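# Fully open the coffee maker lid, then release it

## Task

Swing the coffee maker's lid open as far as it will go, and finish with no part of either robot touching the coffee maker.

## Robot and tools

ROBOT. Two arms stand at the table. left_arm (base near x +0.032, y +0.290, z +0.007 m) carries a left hand. right_arm (base near x -0.002, y -0.277, z +0.036 m) carries a right hand. The left hand is a mirror image of the right one. Each arm has six joints: waist, shoulder, elbow, wrist pitch, wrist yaw and wrist roll.

FRAMES. Positions and orientations in results use the scene frame. Its origin is at table-top height, halfway between the two nominal bases. +z points up, +x points out over the table, and +y points toward left_arm's side. Each hand has a hand point with its own axes. +z runs along the straight fingers toward the tips. +y points out of the palm's face, and the palm surface sits at y = -0.062 m. On the right hand +x points across the palm away from the thumb; on the left hand +x points toward the thumb. With the fingers straight, the tips reach about 0.12 m past the hand point. A rigid mast sticks out from the wrist on the palm side (z -0.16 to -0.11 m) and can strike things.

execute_actions(actions, cameras). actions is a list of actions, and each action lasts 0.5 s. An action is a table of at most 15 rows, one row per 1/30 s step. If it has fewer rows, its last row is held for the remaining steps. Every row is one flat list of 48 numbers, each between -1 and 1, and it always covers both arms. The order is:
1-6: left_arm dx, dy, dz, rx, ry, rz.
7-22: the left hand's 16 hinge goals.
23: left current_limit. 24: left speed.
25-30: right_arm dx, dy, dz, rx, ry, rz.
31-46: the right hand's 16 hinge goals.
47: right current_limit. 48: right speed.

ARM NUMBERS are offsets, not poses. Each is measured from that arm's Hand target at the start of the action, along that target's own axes. Every row counts from that same start, not from the row before it. A value of 1.0 means 0.6 m of translation or 180 degrees of rotation. rx, ry, rz together form one rotation vector. Because each new action starts from the current target, sending the same offset again moves the hand further. All zeros re-requests the current target. The controller limits each commanded orientation to within 40 degrees of the measured one. Hands often stop a few cm short or sag low, especially right_arm's. If a hand stays short, send the missing distance as a fresh offset. To stop pressing against something, command the target back past the hand point.

HAND NUMBERS are absolute goals, scaled linearly between each hinge's two stops. A 0 is a real goal, not 'keep as is'. To leave a hand unchanged, send back its hand_goal, hand_current_limit and hand_speed. The per-hand order is: index_abd, index_mcp, index_pip, index_dip, middle_abd, middle_mcp, middle_pip, middle_dip, ring_abd, ring_mcp, ring_pip, ring_dip, thumb_cmc, thumb_axl, thumb_mcp, thumb_ipl.
Range at +1 / at -1, then the value that gives a straight hinge:
- _abd: +60/-60 deg, straight at 0.
- _mcp: +128/-18 deg, straight at -0.75.
- _pip: +108/-29 deg, straight at -0.58.
- _dip: +117/-21 deg, straight at -0.70.
- thumb_cmc: +120/-20 deg, straight at -0.71. Toward +1 it swings the thumb in front of the palm.
- thumb_axl: +140/-27 deg, straight at -0.68.
- thumb_mcp: +109/-69 deg, straight at -0.23.
- thumb_ipl: +108/-77 deg, straight at -0.17.
Toward +1, the finger joints curl the fingers toward the palm.

current_limit maps -1..+1 onto 0..550 mA, with a minimum of 11 mA. speed sets the hinge rate to (speed+1)/2 x 8.5 rad/s. Both start at +0.4 and -0.6 and keep the last value sent. A finger only presses while its goal lies beyond the surface it touches.

cameras: a list of names (cam_head_left, cam_head_right, cam_high, cam_low, cam_left_wrist, cam_right_wrist), or ["all"] or []. If omitted, you get all images with an empty actions list and none otherwise. An unknown name invalidates the call. An empty actions list moves nothing and returns the current state and images.

RESULTS. Per arm:
- end_effector_position (m) and end_effector_quat_wxyz, in the scene frame. These can be off by a few cm.
- Hand target: the pose your next offsets start from.
- Joint positions, joint velocities ('within noise' when the arm is still), and joint torques. Torques include the arm's own weight and are positive toward larger joint values; numbers 3 and 4 wrap at ±28 N m.
- Step readings of position during motion, and motor temperatures.
Per hand, one entry per motor in the order above:
- hand_goal and hand_measured.
- hand_current_ma: positive pushes toward -1.
- hand_state: moving, goal, blocked or overload.
A motor held at 495 mA or more for 5 s shuts off for 10 s. A MOTOR HOT line appears at 85 °C. At 100 °C the arm drops and stays off for 30-60 s or longer. Pushing toward unreachable poses or holding a stretched arm builds heat.

zoom_image(camera, region): gives a closer look at part of that camera's latest image. region is [x0, y0, x1, y1] in pixels, with the origin at the top-left of the 504x504 image. The box can be at most 504 on each side. Only cameras in the newest images can be zoomed.

finished_scene(scene): give the current scene's number. This ends the scene and cannot be undone. Call it only when the lid is fully open and both hands have moved clear of the coffee maker.

CAUTIONS. Do not knock objects off the work area. Do not slam into fixed or heavy things or push very hard. Do not let parts fall. Keep the two arms from touching or squeezing each other. The robot keeps holding its last command while you think, so avoid leaving it pressing on something. A loose object may occasionally get nudged by an outside push.

Each tool is called by a JSON object that holds its "method" and its "body", one argument or row to a line.

## Session

{"method": "execute_actions", "body": {
  "actions": []
}}

Scene clock: 0.00 s.
left_arm: end_effector_position=(+0.3494, +0.3192, +0.3307) hand_goal=(+0.000, -0.754, -0.576, -0.696, +0.000, -0.754, -0.576, -0.696, +0.000, -0.754, -0.576, -0.696, -0.714, -0.678, -0.226, -0.168) hand_measured=(+0.000, -0.754, -0.576, -0.696, +0.000, -0.754, -0.576, -0.696, +0.000, -0.754, -0.576, -0.696, -0.714, -0.678, -0.226, -0.168) hand_current_ma=(+0, +0, +0, +0, +0, +0, +0, +0, +0, +0, +0, +0, +0, +0, +0, +0) hand_state=(goal, goal, goal, goal, goal, goal, goal, goal, goal, goal, goal, goal, goal, goal, goal, goal) hand_current_limit=0.40 hand_speed=-0.60 end_effector_quat_wxyz=(+0.557, +0.640, +0.157, +0.505) | right_arm: end_effector_position=(+0.0937, -0.5887, +0.2309) hand_goal=(+0.000, -0.754, -0.576, -0.696, +0.000, -0.754, -0.576, -0.696, +0.000, -0.754, -0.576, -0.696, -0.714, -0.678, -0.226, -0.168) hand_measured=(+0.000, -0.754, -0.576, -0.696, +0.000, -0.754, -0.576, -0.696, +0.000, -0.754, -0.576, -0.696, -0.714, -0.678, -0.226, -0.168) hand_current_ma=(+0, +0, +0, +0, +0, +0, +0, +0, +0, +0, +0, +0, +0, +0, +0, +0) hand_state=(goal, goal, goal, goal, goal, goal, goal, goal, goal, goal, goal, goal, goal, goal, goal, goal) hand_current_limit=0.40 hand_speed=-0.60 end_effector_quat_wxyz=(-0.045, +0.987, +0.072, +0.138)
Joint positions: left_arm=[0.588 1.229 0.238 1.343 1.183 0.167] | right_arm=[-1.347 0.999 0.896 -1.515 -0.287 0.084]
Joint velocities: within noise
Joint torques (N m): no reading
Motor temperatures (°C): left_arm=[25 31 29 30 27 28] | right_arm=[35 31 25 28 25 25]
Heat: left arm: hottest shoulder 31 °C; right arm: hottest waist 35 °C.
Hand target: left_arm +0.3515, +0.3207, +0.3358; +0.555, +0.640, +0.150, +0.510 | right_arm +0.0956, -0.5966, +0.2449; -0.029, +0.987, +0.074, +0.140

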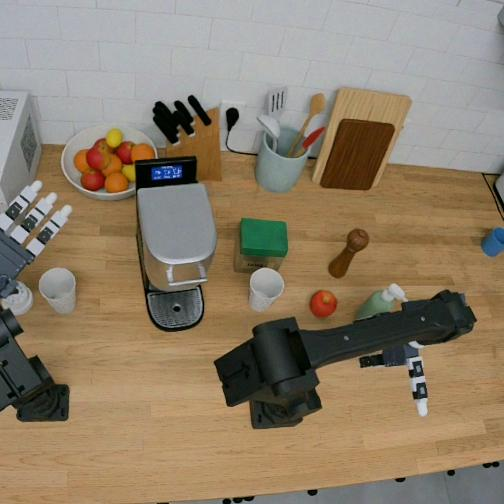

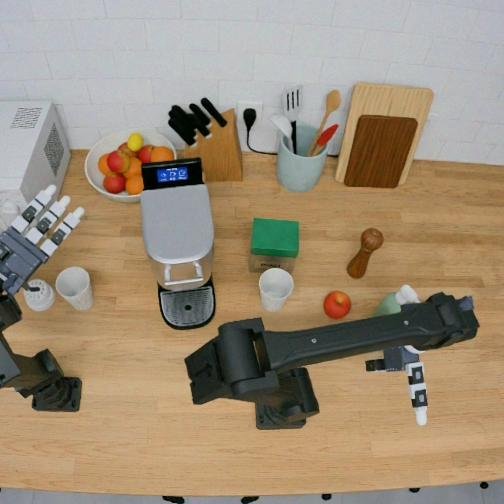

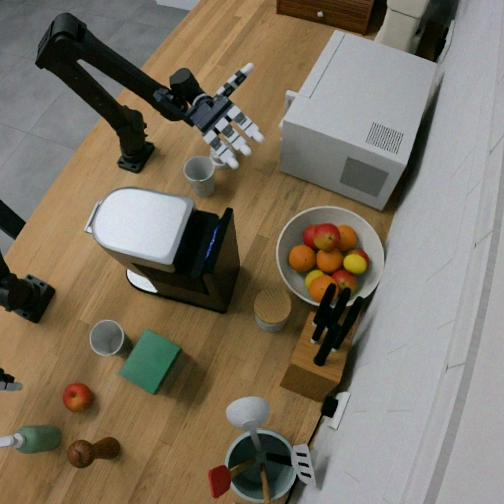

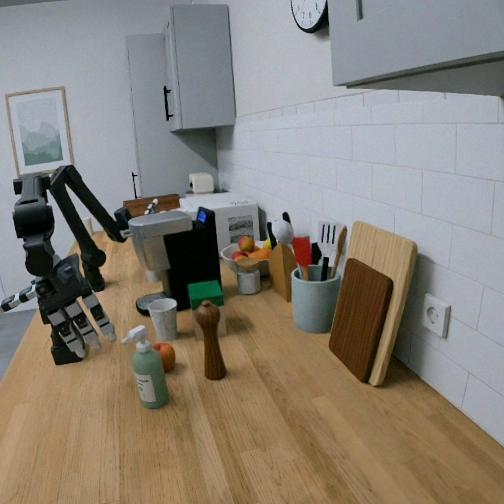

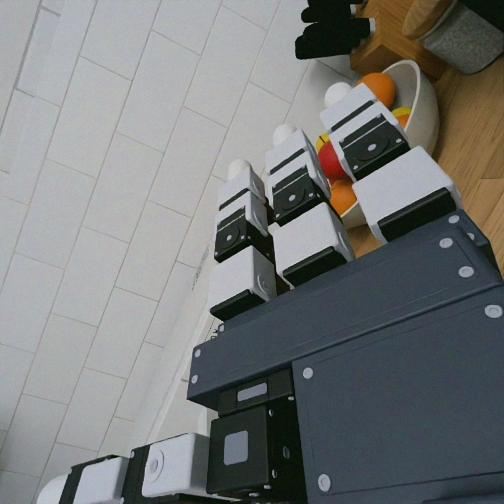

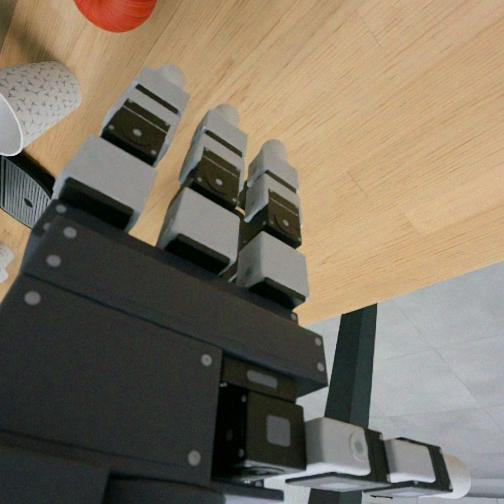

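{"method": "zoom_image", "body": {
  "camera": "cam_head_right",
  "region": [120, 140, 250, 340]
}}

{"method": "zoom_image", "body": {
  "camera": "cam_head_left",
  "region": [110, 140, 240, 340]
}}

{"method": "zoom_image", "body": {
  "camera": "cam_high",
  "region": [70, 140, 270, 340]
}}

{"method": "zoom_image", "body": {
  "camera": "cam_low",
  "region": [100, 170, 260, 330]
}}

Scaled by 2.520.

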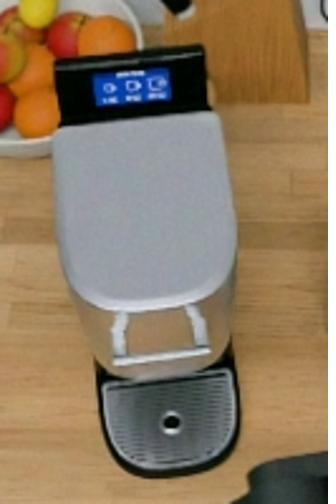

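Scaled by 2.520.

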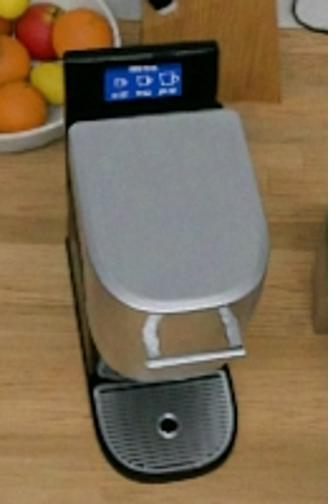

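Scaled by 2.520.

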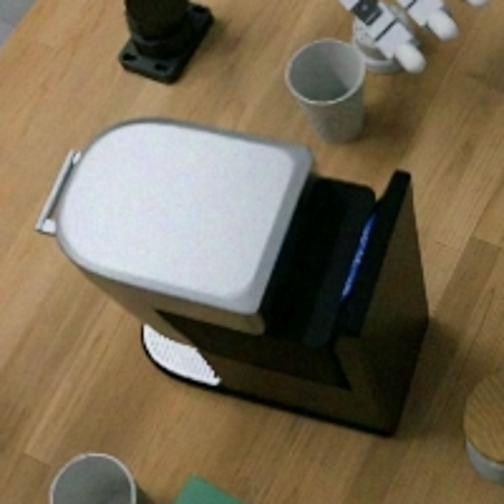

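Scaled by 3.150.

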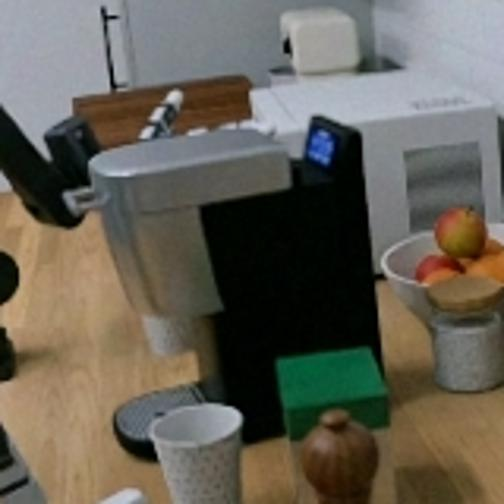

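{"method": "zoom_image", "body": {
  "camera": "cam_head_left",
  "region": [150, 240, 230, 320]
}}

{"method": "zoom_image", "body": {
  "camera": "cam_head_right",
  "region": [145, 240, 225, 320]
}}

{"method": "zoom_image", "body": {
  "camera": "cam_low",
  "region": [110, 190, 230, 310]
}}

{"method": "zoom_image", "body": {
  "camera": "cam_high",
  "region": [70, 170, 170, 270]
}}

Scaled by 6.300.

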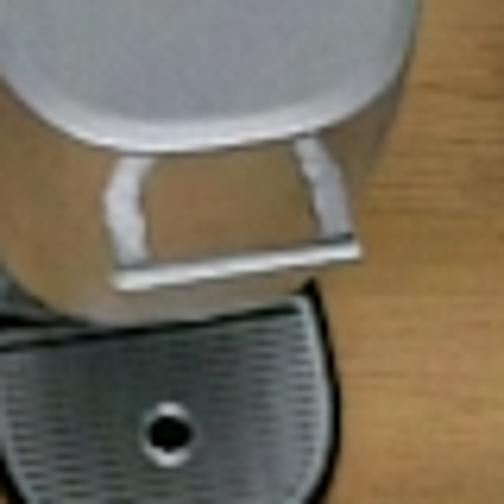

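Scaled by 6.300.

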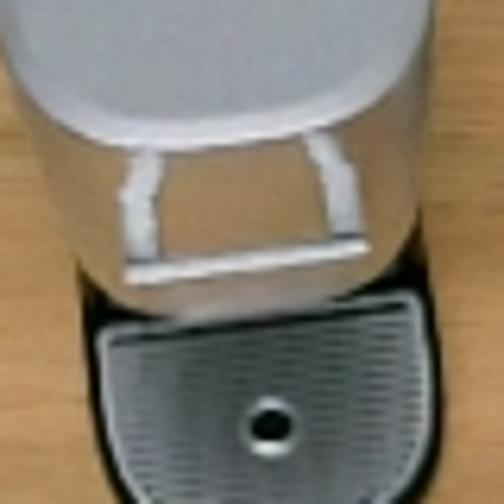

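Scaled by 4.200.

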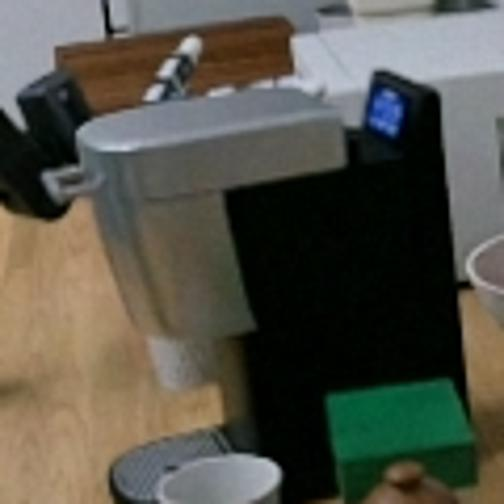

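Scaled by 5.040.

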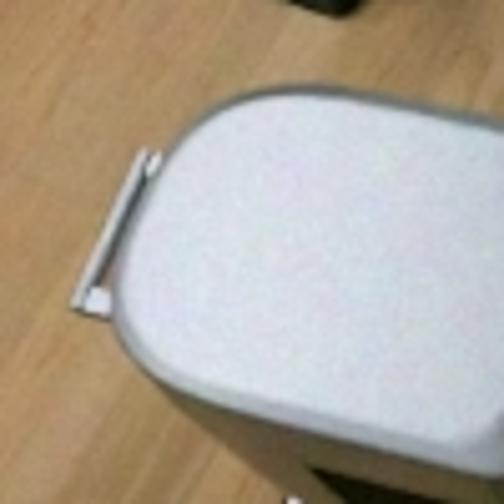

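{"method": "execute_actions", "body": {
  "actions": [
    [[-0.06,0.07,-0.055,0,0,0,0,-0.754,-0.576,-0.696,0,-0.754,-0.576,-0.696,0,-0.754,-0.576,-0.696,-0.714,-0.678,-0.226,-0.168,0.4,-0.6,0,0,0,0,0,0,0,-0.754,-0.576,-0.696,0,-0.754,-0.576,-0.696,0,-0.754,-0.576,-0.696,-0.714,-0.678,-0.226,-0.168,0.4,-0.6]]
  ]
}}

Scene clock: 168.03 s.
left_arm: end_effector_position=(+0.2953, +0.2947, +0.3522) hand_goal=(+0.000, -0.754, -0.576, -0.696, +0.000, -0.754, -0.576, -0.696, +0.000, -0.754, -0.576, -0.696, -0.714, -0.678, -0.226, -0.168) hand_measured=(+0.000, -0.762, -0.576, -0.696, +0.000, -0.762, -0.576, -0.696, +0.000, -0.762, -0.576, -0.696, -0.722, -0.678, -0.226, -0.168) hand_current_ma=(+0, -3, +0, +0, +0, -3, +0, +0, +0, -3, +0, +0, -2, +0, +0, +0) hand_state=(goal, goal, goal, goal, goal, goal, goal, goal, goal, goal, goal, goal, goal, goal, goal, goal) hand_current_limit=0.40 hand_speed=-0.60 end_effector_quat_wxyz=(+0.557, +0.638, +0.140, +0.512) | right_arm: end_effector_position=(+0.0937, -0.5887, +0.2309) hand_goal=(+0.000, -0.754, -0.576, -0.696, +0.000, -0.754, -0.576, -0.696, +0.000, -0.754, -0.576, -0.696, -0.714, -0.678, -0.226, -0.168) hand_measured=(+0.000, -0.754, -0.576, -0.696, +0.000, -0.754, -0.576, -0.696, +0.000, -0.754, -0.576, -0.696, -0.714, -0.678, -0.224, -0.168) hand_current_ma=(+0, +0, +0, +0, +0, +0, +0, +0, +0, +0, +0, +0, +0, +0, +0, +0) hand_state=(goal, goal, goal, goal, goal, goal, goal, goal, goal, goal, goal, goal, goal, goal, goal, goal) hand_current_limit=0.40 hand_speed=-0.60 end_effector_quat_wxyz=(-0.045, +0.987, +0.072, +0.138)
Joint positions: left_arm=[0.648 0.946 0.14 1.284 1.249 0.07] | right_arm=[-1.347 0.999 0.896 -1.515 -0.287 0.084]
Joint torques (N m): left_arm=[2.61 -3.19 6 1.14 -0.29 -0.04] | right_arm=[0.79 -4.72 10.52 0.09 -0.36 0.12]
Motor temperatures (°C): left_arm=[25 30 35 28 27 28] | right_arm=[34 29 44 26 24 25]
Heat: left arm: hottest elbow 35 °C; right arm: hottest elbow 44 °C.
Hand target: left_arm +0.2931, +0.2974, +0.3502; +0.555, +0.640, +0.150, +0.510 | right_arm +0.0956, -0.5966, +0.2449; -0.029, +0.987, +0.074, +0.140
Off the commanded pose: left_arm 0.004 m, 1 deg | right_arm 0.016 m, 2 deg.
Step readings (end_effector_position of left_arm | right_arm):
0: (+0.3494, +0.3192, +0.3307) | (+0.0937, -0.5887, +0.2309)
1: (+0.3493, +0.3191, +0.3308) | (+0.0937, -0.5887, +0.2309)
2: (+0.3479, +0.3182, +0.3315) | (+0.0937, -0.5887, +0.2309)
4: (+0.3389, +0.3122, +0.3350) | (+0.0937, -0.5887, +0.2309)
8: (+0.3081, +0.2924, +0.3447) | (+0.0937, -0.5887, +0.2309)
15: (+0.2948, +0.2920, +0.3525) | (+0.0937, -0.5887, +0.2309)

{"method": "execute_actions", "body": {
  "actions": [
    [[-0.089,0.054,-0.02,0.0097,-0.1397,-0.1377,0,-0.754,-0.576,-0.696,0,-0.754,-0.576,-0.696,0,-0.754,-0.576,-0.696,-0.714,-0.678,-0.226,-0.168,0.4,-0.6,0,0,0,0,0,0,0,-0.754,-0.576,-0.696,0,-0.754,-0.576,-0.696,0,-0.754,-0.576,-0.696,-0.714,-0.678,-0.226,-0.168,0.4,-0.6]],
    [[0,0,0,0.0097,-0.1397,-0.1377,0,-0.754,-0.576,-0.696,0,-0.754,-0.576,-0.696,0,-0.754,-0.576,-0.696,-0.714,-0.678,-0.226,-0.168,0.4,-0.6,0,0,0,0,0,0,0,-0.754,-0.576,-0.696,0,-0.754,-0.576,-0.696,0,-0.754,-0.576,-0.696,-0.714,-0.678,-0.226,-0.168,0.4,-0.6]]
  ],
  "cameras": ["all"]
}}

Scene clock: 191.47 s.
left_arm: end_effector_position=(+0.2504, +0.2489, +0.3480) hand_goal=(+0.000, -0.754, -0.576, -0.696, +0.000, -0.754, -0.576, -0.696, +0.000, -0.754, -0.576, -0.696, -0.714, -0.678, -0.226, -0.168) hand_measured=(+0.000, -0.764, -0.576, -0.696, +0.000, -0.764, -0.576, -0.696, +0.000, -0.762, -0.576, -0.696, -0.722, -0.678, -0.226, -0.168) hand_current_ma=(+0, -3, +0, +0, +0, -3, +0, +0, +0, -3, +0, +0, -2, +0, +0, +0) hand_state=(goal, goal, goal, goal, goal, goal, goal, goal, goal, goal, goal, goal, goal, goal, goal, goal) hand_current_limit=0.40 hand_speed=-0.60 end_effector_quat_wxyz=(+0.690, +0.622, +0.338, +0.152) | right_arm: end_effector_position=(+0.0937, -0.5887, +0.2309) hand_goal=(+0.000, -0.754, -0.576, -0.696, +0.000, -0.754, -0.576, -0.696, +0.000, -0.754, -0.576, -0.696, -0.714, -0.678, -0.226, -0.168) hand_measured=(+0.000, -0.754, -0.576, -0.696, +0.000, -0.754, -0.576, -0.696, +0.000, -0.754, -0.576, -0.696, -0.714, -0.678, -0.224, -0.168) hand_current_ma=(+0, +0, +0, +0, +0, +0, +0, +0, +0, +0, +0, +0, +0, +0, +0, +0) hand_state=(goal, goal, goal, goal, goal, goal, goal, goal, goal, goal, goal, goal, goal, goal, goal, goal) hand_current_limit=0.40 hand_speed=-0.60 end_effector_quat_wxyz=(-0.045, +0.987, +0.072, +0.138)
Joint positions: left_arm=[0.694 0.166 0.046 0.885 1.574 -1.046] | right_arm=[-1.347 0.999 0.896 -1.515 -0.287 0.084]
Joint torques (N m): left_arm=[2.49 2.2 8.99 0.53 -0.71 -0.04] | right_arm=[0.91 -4.78 10.52 0.1 -0.36 0.12]
Heat: left arm: hottest elbow 34 °C; right arm: hottest elbow 45 °C.
Hand target: left_arm +0.2480, +0.2526, +0.3506; +0.703, +0.687, +0.168, -0.076 | right_arm +0.0956, -0.5966, +0.2449; -0.029, +0.987, +0.074, +0.140
Off the commanded pose: left_arm 0.005 m, 34 deg | right_arm 0.016 m, 2 deg.
joint sent to its limit (left arm) — joint 5 (wrist yaw), upper limit. The joint targets are off in orientation, not in position.
Step readings (end_effector_position of left_arm | right_arm):
0: (+0.2953, +0.2947, +0.3522) | (+0.0937, -0.5887, +0.2309)
1: (+0.2948, +0.2937, +0.3514) | (+0.0937, -0.5887, +0.2309)
2: (+0.2915, +0.2878, +0.3492) | (+0.0937, -0.5887, +0.2309)
4: (+0.2788, +0.2713, +0.3444) | (+0.0937, -0.5887, +0.2309)
8: (+0.2524, +0.2451, +0.3424) | (+0.0937, -0.5887, +0.2309)
15: (+0.2449, +0.2434, +0.3530) | (+0.0937, -0.5887, +0.2309)
16: (+0.2454, +0.2443, +0.3533) | (+0.0937, -0.5887, +0.2309)
17: (+0.2466, +0.2456, +0.3534) | (+0.0937, -0.5887, +0.2309)
19: (+0.2471, +0.2463, +0.3532) | (+0.0937, -0.5887, +0.2309)
23: (+0.2427, +0.2422, +0.3536) | (+0.0937, -0.5887, +0.2309)
30: (+0.2449, +0.2441, +0.3529) | (+0.0937, -0.5887, +0.2309)
camera_calibration:
cam_left_wrist: T_world_to_cam=[[-0.7123, -0.592233, -0.376682, 0.420185], [-0.242949, 0.711545, -0.659303, 0.0728282], [0.658487, -0.378107, -0.650716, 0.281355], [0, 0, 0, 1]] pos_world=[0.131723, 0.303409, 0.389374]

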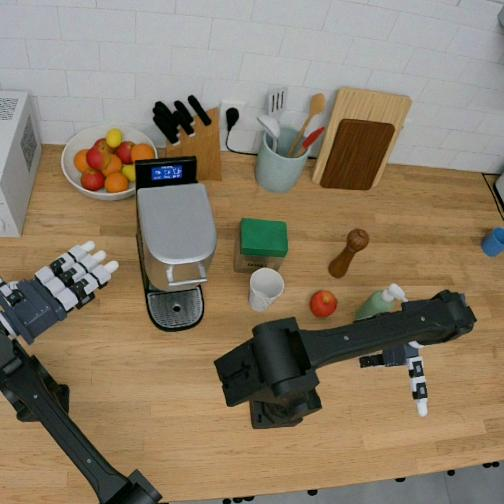

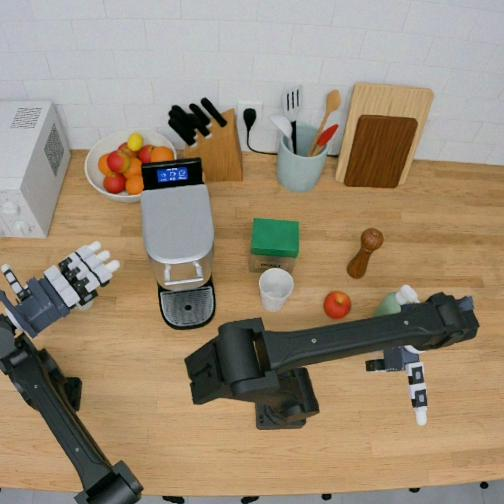

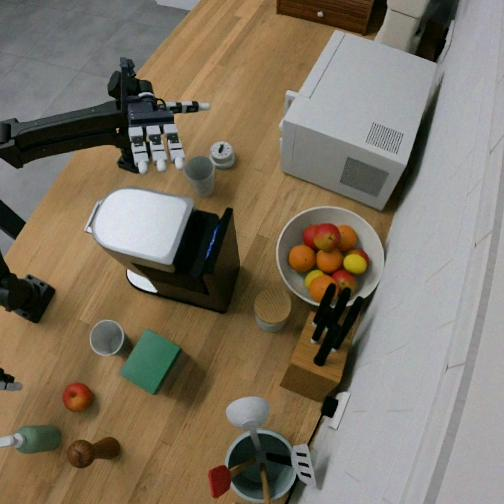

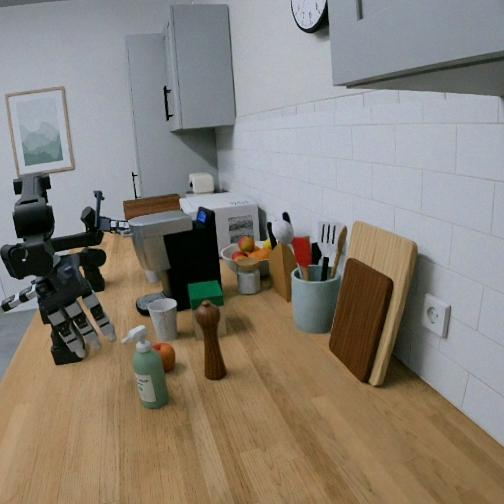

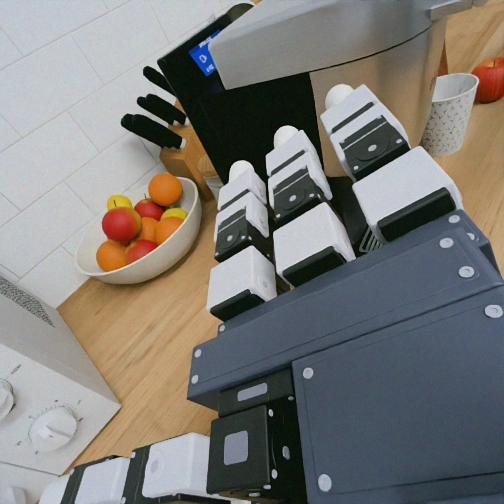

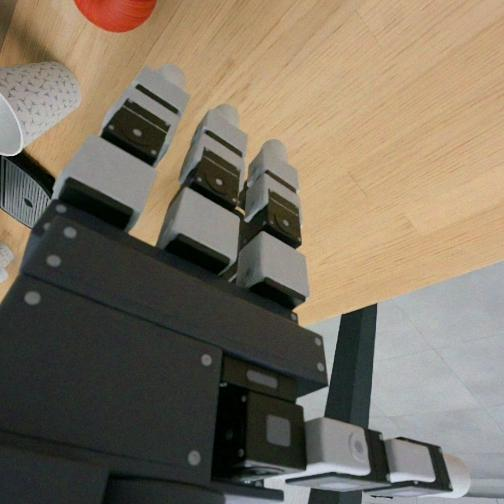

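{"method": "execute_actions", "body": {
  "actions": [
    [[-0.1147,-0.024,0.1403,0,0,0,0,-0.754,-0.576,-0.696,0,-0.754,-0.576,-0.696,0,-0.754,-0.576,-0.696,-0.714,-0.678,-0.226,-0.168,0.4,-0.6,0,0,0,0,0,0,0,-0.754,-0.576,-0.696,0,-0.754,-0.576,-0.696,0,-0.754,-0.576,-0.696,-0.714,-0.678,-0.226,-0.168,0.4,-0.6]]
  ],
  "cameras": ["cam_left_wrist","cam_high"]
}}

Scene clock: 226.90 s.
left_arm: end_effector_position=(+0.2232, +0.2117, +0.3607) hand_goal=(+0.000, -0.754, -0.576, -0.696, +0.000, -0.754, -0.576, -0.696, +0.000, -0.754, -0.576, -0.696, -0.714, -0.678, -0.226, -0.168) hand_measured=(+0.000, -0.764, -0.576, -0.696, +0.000, -0.764, -0.576, -0.696, +0.000, -0.764, -0.576, -0.696, -0.722, -0.678, -0.226, -0.168) hand_current_ma=(+0, -4, +0, +0, +0, -3, +0, +0, +0, -3, +0, +0, -3, +0, +0, +0) hand_state=(goal, goal, goal, goal, goal, goal, goal, goal, goal, goal, goal, goal, goal, goal, goal, goal) hand_current_limit=0.40 hand_speed=-0.60 end_effector_quat_wxyz=(+0.690, +0.652, +0.275, +0.152) | right_arm: end_effector_position=(+0.0937, -0.5887, +0.2309) hand_goal=(+0.000, -0.754, -0.576, -0.696, +0.000, -0.754, -0.576, -0.696, +0.000, -0.754, -0.576, -0.696, -0.714, -0.678, -0.226, -0.168) hand_measured=(+0.000, -0.754, -0.576, -0.696, +0.000, -0.754, -0.576, -0.696, +0.000, -0.754, -0.576, -0.696, -0.714, -0.678, -0.224, -0.168) hand_current_ma=(+0, +0, +0, +0, +0, +0, +0, +0, +0, +0, +0, +0, +0, +0, +0, +0) hand_state=(goal, goal, goal, goal, goal, goal, goal, goal, goal, goal, goal, goal, goal, goal, goal, goal) hand_current_limit=0.40 hand_speed=-0.60 end_effector_quat_wxyz=(-0.045, +0.987, +0.072, +0.138)
Joint positions: left_arm=[0.594 0.074 0.04 1.005 1.573 -1.153] | right_arm=[-1.347 0.999 0.896 -1.515 -0.287 0.084]
Joint torques (N m): left_arm=[2.32 5.01 8.72 0.72 -1.04 0.1] | right_arm=[0.85 -4.72 10.54 0.09 -0.36 0.11]
Heat: left arm: hottest elbow 39 °C; right arm: hottest elbow 45 °C.
Hand target: left_arm +0.2257, +0.2153, +0.3603; +0.689, +0.650, +0.279, +0.155 (last step not sent: back at the drive's target) | right_arm +0.0956, -0.5966, +0.2449; -0.029, +0.987, +0.074, +0.140
Off the commanded pose: left_arm 0.061 m, 29 deg | right_arm 0.016 m, 2 deg.
Step readings (end_effector_position of left_arm | right_arm):
0: (+0.2504, +0.2489, +0.3480) | (+0.0937, -0.5887, +0.2309)
1: (+0.2503, +0.2487, +0.3481) | (+0.0937, -0.5887, +0.2309)
2: (+0.2484, +0.2455, +0.3494) | (+0.0937, -0.5887, +0.2309)
4: (+0.2358, +0.2283, +0.3562) | (+0.0937, -0.5887, +0.2309)
6: (+0.2171, +0.2051, +0.3634) | (+0.0937, -0.5887, +0.2309) HELD (not all sent) left_arm
8: (+0.2067, +0.1936, +0.3664) | (+0.0937, -0.5887, +0.2309) HELD (not all sent) left_arm
15: (+0.2223, +0.2103, +0.3610) | (+0.0937, -0.5887, +0.2309) HELD (not all sent) left_arm
HELD (not all sent) left_arm: steps 6 to 15.
pose unreachable (left arm): on one or more control steps of this call, first in action 0 (counted from 0), this arm could not follow its commanded pose, so it was not sent that pose on those steps. It may still have moved: this result reports where it is.
cause: moving toward the commanded pose would bring two parts of the arm too close to each other (joints 2 (shoulder) and 3 (elbow) lie between them).
camera_calibration:
cam_left_wrist: T_world_to_cam=[[-0.733705, -0.49459, -0.465895, 0.399859], [-0.119099, 0.768673, -0.628456, 0.0502006], [0.668949, -0.405613, -0.622885, 0.286961], [0, 0, 0, 1]] pos_world=[0.107395, 0.275574, 0.396585]
Images, in order (width x height): cam_high 504x504, cam_left_wrist 504x504.

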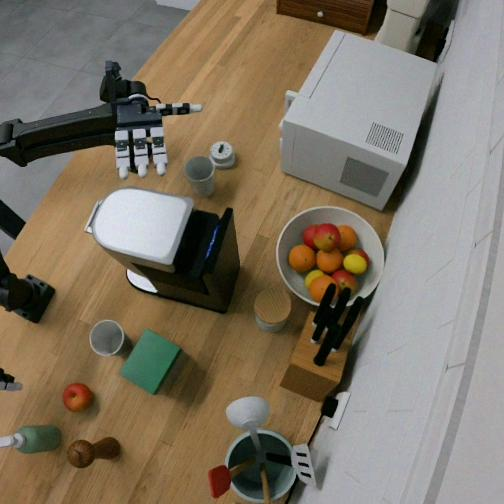

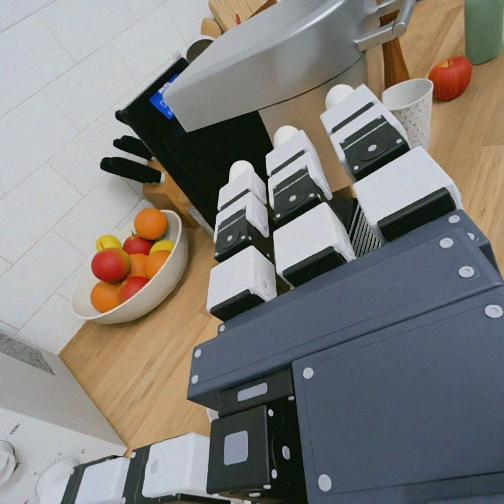

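{"method": "execute_actions", "body": {
  "actions": [
    [[-0.0137,0.1668,0.033,0,0,0,0,-0.754,-0.576,-0.696,0,-0.754,-0.576,-0.696,0,-0.754,-0.576,-0.696,-0.714,-0.678,-0.226,-0.168,0.4,-0.6,0,0,0,0,0,0,0,-0.754,-0.576,-0.696,0,-0.754,-0.576,-0.696,0,-0.754,-0.576,-0.696,-0.714,-0.678,-0.226,-0.168,0.4,-0.6]],
    [[-0.092,-0.0171,0.0865,0,0,0,0,-0.754,-0.576,-0.696,0,-0.754,-0.576,-0.696,0,-0.754,-0.576,-0.696,-0.714,-0.678,-0.226,-0.168,0.4,-0.6,0,0,0,0,0,0,0,-0.754,-0.576,-0.696,0,-0.754,-0.576,-0.696,0,-0.754,-0.576,-0.696,-0.714,-0.678,-0.226,-0.168,0.4,-0.6]],
    [[-0.092,-0.0171,0.0865,0.0276,-0.1553,0.0031,0,-0.754,-0.576,-0.696,0,-0.754,-0.576,-0.696,0,-0.754,-0.576,-0.696,-0.714,-0.678,-0.226,-0.168,0.4,-0.6,0,0,0,0,0,0,0,-0.754,-0.576,-0.696,0,-0.754,-0.576,-0.696,0,-0.754,-0.576,-0.696,-0.714,-0.678,-0.226,-0.168,0.4,-0.6]]
  ],
  "cameras": ["all"]
}}

Scene clock: 304.90 s.
left_arm: end_effector_position=(+0.2171, +0.0637, +0.4296) hand_goal=(+0.000, -0.754, -0.576, -0.696, +0.000, -0.754, -0.576, -0.696, +0.000, -0.754, -0.576, -0.696, -0.714, -0.678, -0.226, -0.168) hand_measured=(+0.000, -0.764, -0.576, -0.696, +0.000, -0.764, -0.576, -0.696, +0.000, -0.764, -0.576, -0.696, -0.724, -0.678, -0.226, -0.168) hand_current_ma=(+0, -4, +0, +0, +0, -4, +0, +0, +0, -4, +0, +0, -3, +0, +0, +0) hand_state=(goal, goal, goal, goal, goal, goal, goal, goal, goal, goal, goal, goal, goal, goal, goal, goal) hand_current_limit=0.40 hand_speed=-0.60 end_effector_quat_wxyz=(+0.731, +0.666, +0.027, -0.146) | right_arm: end_effector_position=(+0.0937, -0.5887, +0.2309) hand_goal=(+0.000, -0.754, -0.576, -0.696, +0.000, -0.754, -0.576, -0.696, +0.000, -0.754, -0.576, -0.696, -0.714, -0.678, -0.226, -0.168) hand_measured=(+0.000, -0.754, -0.576, -0.696, +0.000, -0.754, -0.576, -0.696, +0.000, -0.754, -0.576, -0.696, -0.714, -0.678, -0.224, -0.168) hand_current_ma=(+0, +0, +0, +0, +0, +0, +0, +0, +0, +0, +0, +0, +0, +0, +0, +0) hand_state=(goal, goal, goal, goal, goal, goal, goal, goal, goal, goal, goal, goal, goal, goal, goal, goal) hand_current_limit=0.40 hand_speed=-0.60 end_effector_quat_wxyz=(-0.045, +0.987, +0.072, +0.138)
Joint positions: left_arm=[-0.35 0.624 0.301 0.905 1.368 -0.809] | right_arm=[-1.347 0.999 0.896 -1.515 -0.287 0.084]
Joint velocities: left_arm=[within noise] | right_arm=[0.015 -0.015 -0.046 -0.012 0.007 0.007]
Joint torques (N m): left_arm=[0.09 -0.15 12.93 0.94 -0.75 0.1] | right_arm=[0.85 -4.66 10.52 0.1 -0.36 0.11]
Motor temperatures (°C): left_arm=[25 30 41 27 29 27] | right_arm=[33 29 47 25 23 24]
Heat: left arm: hottest elbow 41 °C; right arm: hottest elbow 47 °C.
Hand target: left_arm +0.2156, +0.0552, +0.4602; +0.707, +0.699, +0.108, -0.015 | right_arm +0.0956, -0.5966, +0.2449; -0.029, +0.987, +0.074, +0.140
Off the commanded pose: left_arm 0.032 m, 18 deg | right_arm 0.016 m, 2 deg.
Step readings (end_effector_position of left_arm | right_arm):
0: (+0.2232, +0.2117, +0.3607) | (+0.0937, -0.5887, +0.2309)
1: (+0.2232, +0.2117, +0.3607) | (+0.0937, -0.5887, +0.2309)
2: (+0.2237, +0.2122, +0.3616) | (+0.0937, -0.5887, +0.2309)
4: (+0.2255, +0.2138, +0.3690) | (+0.0937, -0.5887, +0.2309)
8: (+0.2230, +0.2126, +0.4093) | (+0.0937, -0.5887, +0.2309)
15: (+0.2369, +0.2201, +0.4368) | (+0.0937, -0.5887, +0.2309)
16: (+0.2400, +0.2206, +0.4351) | (+0.0937, -0.5887, +0.2309)
17: (+0.2411, +0.2188, +0.4340) | (+0.0937, -0.5887, +0.2309)
19: (+0.2360, +0.2059, +0.4340) | (+0.0937, -0.5887, +0.2309)
23: (+0.2184, +0.1762, +0.4350) | (+0.0937, -0.5887, +0.2309)
30: (+0.2251, +0.1542, +0.4286) | (+0.0937, -0.5887, +0.2309)
31: (+0.2278, +0.1519, +0.4275) | (+0.0937, -0.5887, +0.2309)
32: (+0.2291, +0.1489, +0.4272) | (+0.0937, -0.5887, +0.2309)
34: (+0.2248, +0.1355, +0.4264) | (+0.0937, -0.5887, +0.2309)
38: (+0.2073, +0.1038, +0.4245) | (+0.0937, -0.5887, +0.2309)
45: (+0.2195, +0.0728, +0.4270) | (+0.0937, -0.5887, +0.2309)
camera_calibration:
cam_left_wrist: T_world_to_cam=[[-0.90203, 0.114486, -0.416216, 0.330693], [0.404091, 0.56308, -0.720868, 0.145673], [0.151833, -0.818434, -0.554178, 0.383015], [0, 0, 0, 1]] pos_world=[0.181276, 0.193587, 0.454909]

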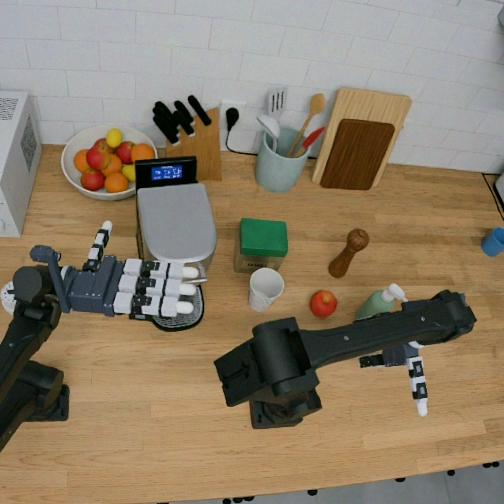

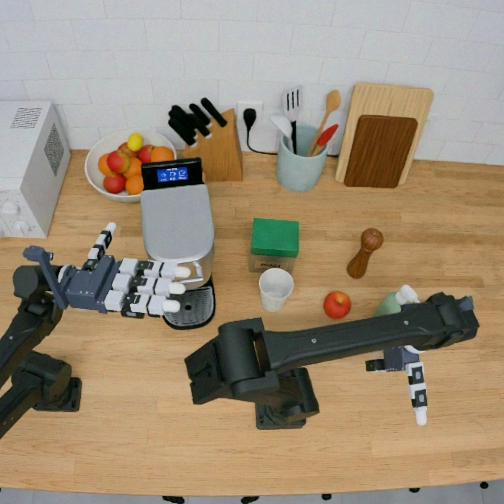

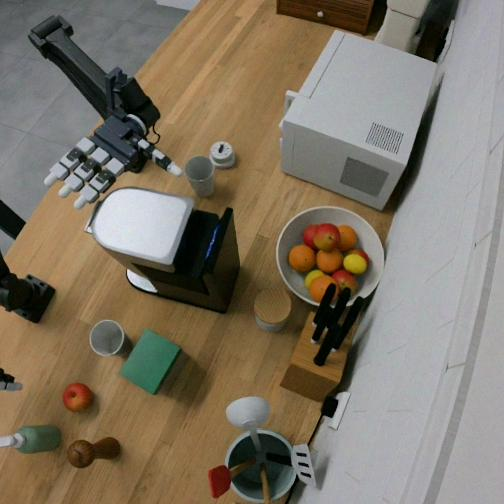

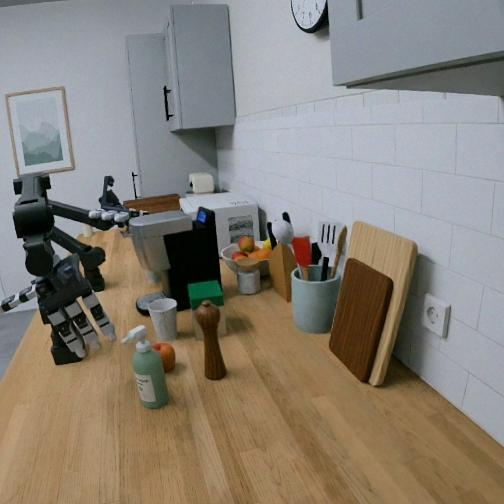

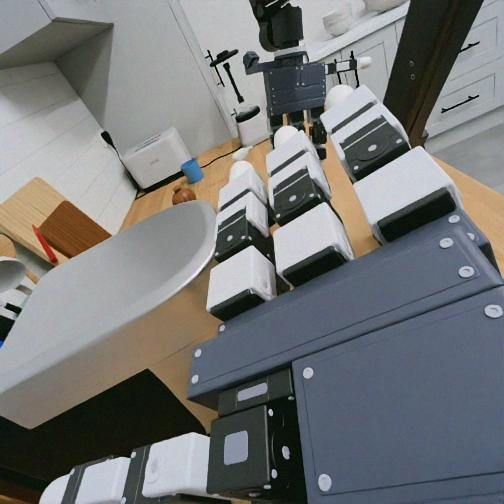

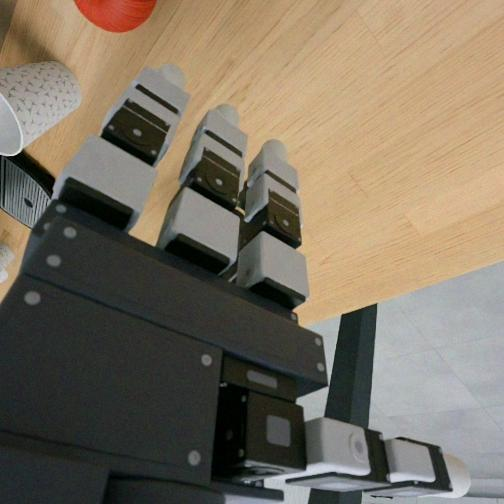

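{"method": "zoom_image", "body": {
  "camera": "cam_head_left",
  "region": [100, 230, 220, 350]
}}

{"method": "zoom_image", "body": {
  "camera": "cam_low",
  "region": [60, 170, 200, 310]
}}

Scaled by 4.200.

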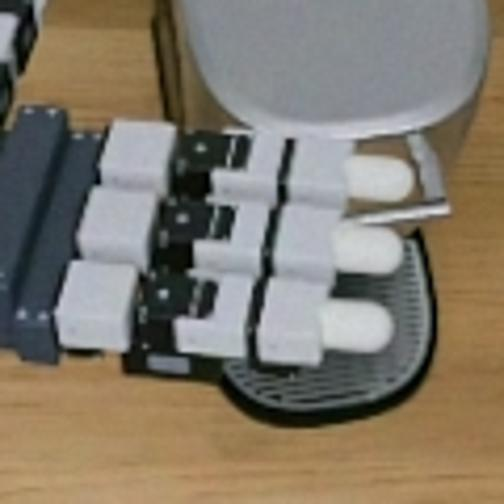

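Scaled by 3.600.

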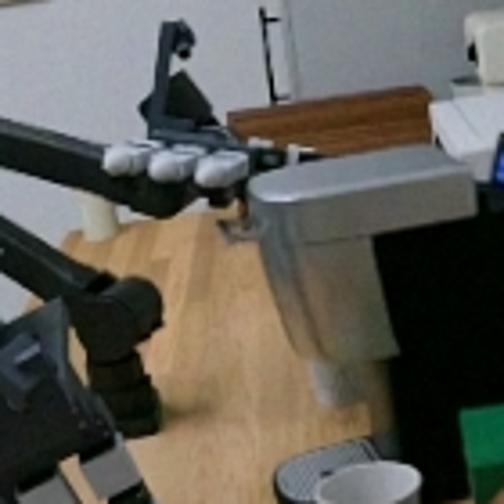

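{"method": "execute_actions", "body": {
  "actions": [
    [[0,0,0,0,0,0,0,-0.754,-0.576,-0.696,0,-0.754,-0.576,-0.696,0,-0.754,-0.576,-0.696,-0.714,-0.678,-0.226,-0.168,0.4,-0.6,-0.0055,0.122,-0.05,0,0,0,0,-0.754,-0.576,-0.696,0,-0.754,-0.576,-0.696,0,-0.754,-0.576,-0.696,-0.714,-0.678,-0.226,-0.168,0.4,-0.6]],
    [[0,0,0,0,0,0,0,-0.754,-0.576,-0.696,0,-0.754,-0.576,-0.696,0,-0.754,-0.576,-0.696,-0.714,-0.678,-0.226,-0.168,0.4,-0.6,-0.0055,0.122,-0.05,0,0,0,0,-0.754,-0.576,-0.696,0,-0.754,-0.576,-0.696,0,-0.754,-0.576,-0.696,-0.714,-0.678,-0.226,-0.168,0.4,-0.6]]
  ],
  "cameras": ["cam_head_left","cam_low"]
}}

Scene clock: 424.83 s.
left_arm: end_effector_position=(+0.2135, +0.0521, +0.4315) hand_goal=(+0.000, -0.754, -0.576, -0.696, +0.000, -0.754, -0.576, -0.696, +0.000, -0.754, -0.576, -0.696, -0.714, -0.678, -0.226, -0.168) hand_measured=(+0.056, -0.760, -0.576, -0.696, +0.000, -0.764, -0.576, -0.696, +0.000, -0.764, -0.576, -0.696, -0.724, -0.678, -0.226, -0.168) hand_current_ma=(+55, -1, +0, +0, +0, -4, +0, +0, +0, -4, +0, +0, -3, +0, +0, +0) hand_state=(blocked, goal, goal, goal, goal, goal, goal, goal, goal, goal, goal, goal, goal, goal, goal, goal) hand_current_limit=0.40 hand_speed=-0.60 end_effector_quat_wxyz=(+0.700, +0.704, +0.109, -0.040) | right_arm: end_effector_position=(+0.0943, -0.7293, +0.2694) hand_goal=(+0.000, -0.754, -0.576, -0.696, +0.000, -0.754, -0.576, -0.696, +0.000, -0.754, -0.576, -0.696, -0.714, -0.678, -0.226, -0.168) hand_measured=(+0.000, -0.752, -0.576, -0.696, +0.000, -0.752, -0.576, -0.696, +0.000, -0.752, -0.576, -0.696, -0.714, -0.678, -0.224, -0.168) hand_current_ma=(+0, +0, +0, +0, +0, +0, +0, +0, +0, +0, +0, +0, +0, +0, +1, +0) hand_state=(goal, goal, goal, goal, goal, goal, goal, goal, goal, goal, goal, goal, goal, goal, goal, goal) hand_current_limit=0.40 hand_speed=-0.60 end_effector_quat_wxyz=(-0.053, +0.987, +0.068, +0.137)
Joint positions: left_arm=[-0.519 0.337 0.418 -0.109 0.977 -0.188] | right_arm=[-1.43 1.382 1.306 -1.581 -0.283 0.002]
Joint torques (N m): left_arm=[1.55 1.08 13.78 1.37 -1.16 0.09] | right_arm=[0.44 -9.7 13.39 -0.32 -0.4 0.04]
Motor temperatures (°C): left_arm=[25 29 48 27 29 27] | right_arm=[32 28 48 25 23 24]
Heat: left arm: hottest elbow 48 °C; right arm: hottest elbow 48 °C.
Hand target: left_arm +0.2157, +0.0552, +0.4603; +0.707, +0.699, +0.108, -0.015 | right_arm +0.0957, -0.7467, +0.2951; -0.029, +0.987, +0.074, +0.141
Off the commanded pose: left_arm 0.029 m, 3 deg | right_arm 0.031 m, 3 deg.
Step readings (end_effector_position of left_arm | right_arm):
0: (+0.2171, +0.0637, +0.4296) | (+0.0937, -0.5887, +0.2309)
1: (+0.2175, +0.0638, +0.4297) | (+0.0937, -0.5887, +0.2309)
2: (+0.2206, +0.0638, +0.4296) | (+0.0936, -0.5899, +0.2309)
4: (+0.2262, +0.0629, +0.4289) | (+0.0932, -0.5994, +0.2327)
8: (+0.2274, +0.0592, +0.4264) | (+0.0920, -0.6368, +0.2407)
15: (+0.2225, +0.0582, +0.4254) | (+0.0928, -0.6529, +0.2420)
16: (+0.2217, +0.0579, +0.4257) | (+0.0930, -0.6532, +0.2427)
17: (+0.2209, +0.0576, +0.4261) | (+0.0928, -0.6546, +0.2442)
19: (+0.2196, +0.0571, +0.4270) | (+0.0935, -0.6679, +0.2520)
23: (+0.2175, +0.0559, +0.4288) | (+0.0943, -0.7142, +0.2711)
30: (+0.2154, +0.0535, +0.4312) | (+0.0938, -0.7290, +0.2668)
Images, in order (width x height): cam_head_left 504x504, cam_low 504x504.

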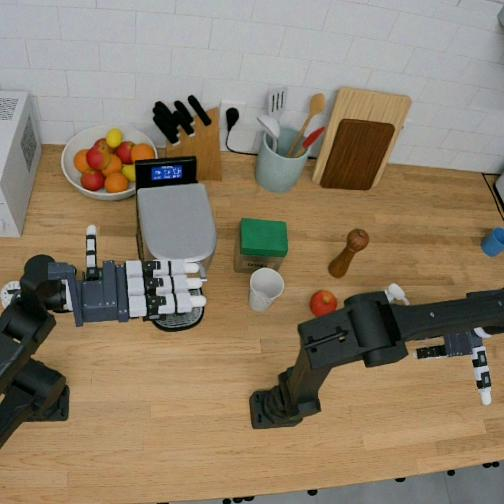

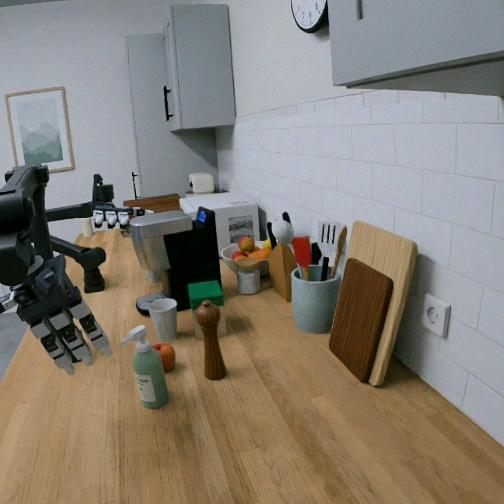

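{"method": "execute_actions", "body": {
  "actions": [
    [[-0.151,-0.027,0.072,0,0,0,0,-0.754,-0.576,-0.696,0,-0.754,-0.576,-0.696,0,-0.754,-0.576,-0.696,-0.714,-0.678,-0.226,-0.168,0.4,-0.6,0,0,0,0,0,0,0,-0.754,-0.576,-0.696,0,-0.754,-0.576,-0.696,0,-0.754,-0.576,-0.696,-0.714,-0.678,-0.226,-0.168,0.4,-0.6]],
    [[0.0246,-0.1395,0,0,0,0,0,-0.754,-0.576,-0.696,0,-0.754,-0.576,-0.696,0,-0.754,-0.576,-0.696,-0.714,-0.678,-0.226,-0.168,0.4,-0.6,0,0,0,0,0,0,0,-0.754,-0.576,-0.696,0,-0.754,-0.576,-0.696,0,-0.754,-0.576,-0.696,-0.714,-0.678,-0.226,-0.168,0.4,-0.6]]
  ],
  "cameras": ["cam_head_left","cam_low","cam_left_wrist"]
}}

Scene clock: 443.20 s.
left_arm: end_effector_position=(+0.1340, +0.0002, +0.3726) hand_goal=(+0.000, -0.754, -0.576, -0.696, +0.000, -0.754, -0.576, -0.696, +0.000, -0.754, -0.576, -0.696, -0.714, -0.678, -0.226, -0.168) hand_measured=(+0.002, -0.764, -0.576, -0.696, +0.000, -0.764, -0.576, -0.696, +0.000, -0.764, -0.576, -0.696, -0.724, -0.678, -0.226, -0.168) hand_current_ma=(+0, -4, +0, +0, +0, -4, +0, +0, +0, -4, +0, +0, -3, +0, +0, +0) hand_state=(goal, goal, goal, goal, goal, goal, goal, goal, goal, goal, goal, goal, goal, goal, goal, goal) hand_current_limit=0.40 hand_speed=-0.60 end_effector_quat_wxyz=(+0.702, +0.704, +0.111, -0.010) | right_arm: end_effector_position=(+0.0943, -0.7294, +0.2694) hand_goal=(+0.000, -0.754, -0.576, -0.696, +0.000, -0.754, -0.576, -0.696, +0.000, -0.754, -0.576, -0.696, -0.714, -0.678, -0.226, -0.168) hand_measured=(+0.000, -0.752, -0.576, -0.696, +0.000, -0.752, -0.576, -0.696, +0.000, -0.752, -0.576, -0.696, -0.714, -0.678, -0.224, -0.168) hand_current_ma=(+0, +0, +0, +0, +0, +0, +0, +0, +0, +0, +0, +0, +0, +0, +1, +0) hand_state=(goal, goal, goal, goal, goal, goal, goal, goal, goal, goal, goal, goal, goal, goal, goal, goal) hand_current_limit=0.40 hand_speed=-0.60 end_effector_quat_wxyz=(-0.053, +0.987, +0.069, +0.137)
Joint positions: left_arm=[-1.27 0.255 0.249 -0.009 0.18 -0.167] | right_arm=[-1.43 1.382 1.306 -1.581 -0.283 0.002]
Joint torques (N m): left_arm=[0.15 0.97 9.96 3 -0.1 -0.03] | right_arm=[0.44 -9.52 13.49 -0.35 -0.41 0.04]
Motor temperatures (°C): left_arm=[25 29 51 27 29 27] | right_arm=[32 29 53 25 23 24]
Heat: left arm: hottest elbow 51 °C; right arm: hottest elbow 53 °C.
Hand target: left_arm +0.1302, +0.0001, +0.3749; +0.707, +0.699, +0.108, -0.015 | right_arm +0.0957, -0.7467, +0.2951; -0.030, +0.987, +0.074, +0.141
Off the commanded pose: left_arm 0.004 m, 1 deg | right_arm 0.031 m, 3 deg.
Step readings (end_effector_position of left_arm | right_arm):
0: (+0.2134, +0.0521, +0.4316) | (+0.0943, -0.7293, +0.2694)
1: (+0.2136, +0.0521, +0.4315) | (+0.0943, -0.7293, +0.2694)
2: (+0.2116, +0.0501, +0.4316) | (+0.0943, -0.7293, +0.2694)
4: (+0.2010, +0.0439, +0.4336) | (+0.0943, -0.7293, +0.2694)
8: (+0.1581, +0.0260, +0.4379) | (+0.0943, -0.7293, +0.2694)
15: (+0.1383, +0.0067, +0.4317) | (+0.0943, -0.7294, +0.2694)
16: (+0.1374, +0.0050, +0.4308) | (+0.0943, -0.7294, +0.2694)
17: (+0.1360, +0.0036, +0.4297) | (+0.0943, -0.7294, +0.2694)
19: (+0.1340, +0.0033, +0.4255) | (+0.0943, -0.7294, +0.2694)
23: (+0.1345, +0.0002, +0.3902) | (+0.0943, -0.7294, +0.2694)
30: (+0.1346, -0.0007, +0.3690) | (+0.0943, -0.7294, +0.2694)
camera_calibration:
cam_left_wrist: T_world_to_cam=[[-0.873688, -0.0997366, -0.476153, 0.257909], [0.249785, 0.747927, -0.614991, 0.155157], [0.417464, -0.656246, -0.628542, 0.304164], [0, 0, 0, 1]] pos_world=[0.0595984, 0.109283, 0.409404]
Images, in order (width x height): cam_head_left 504x504, cam_low 504x504, cam_left_wrist 504x504.

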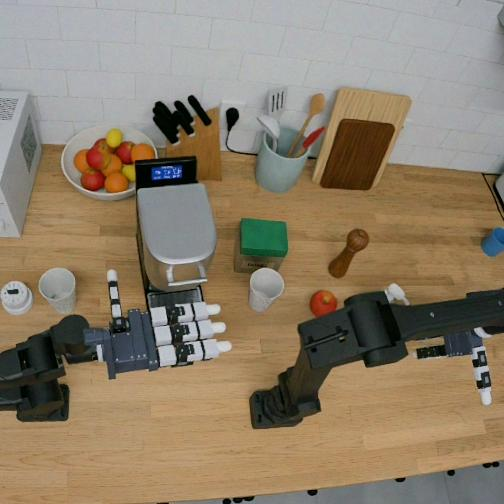

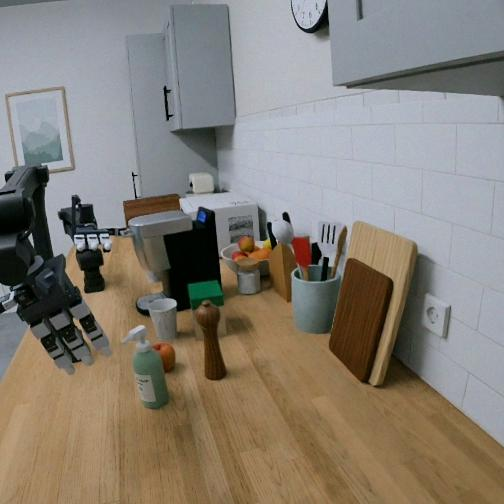

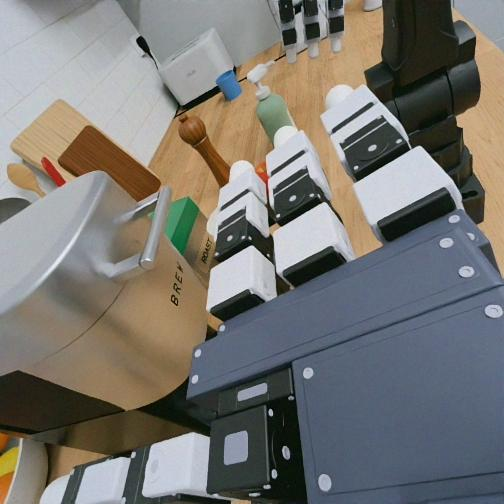

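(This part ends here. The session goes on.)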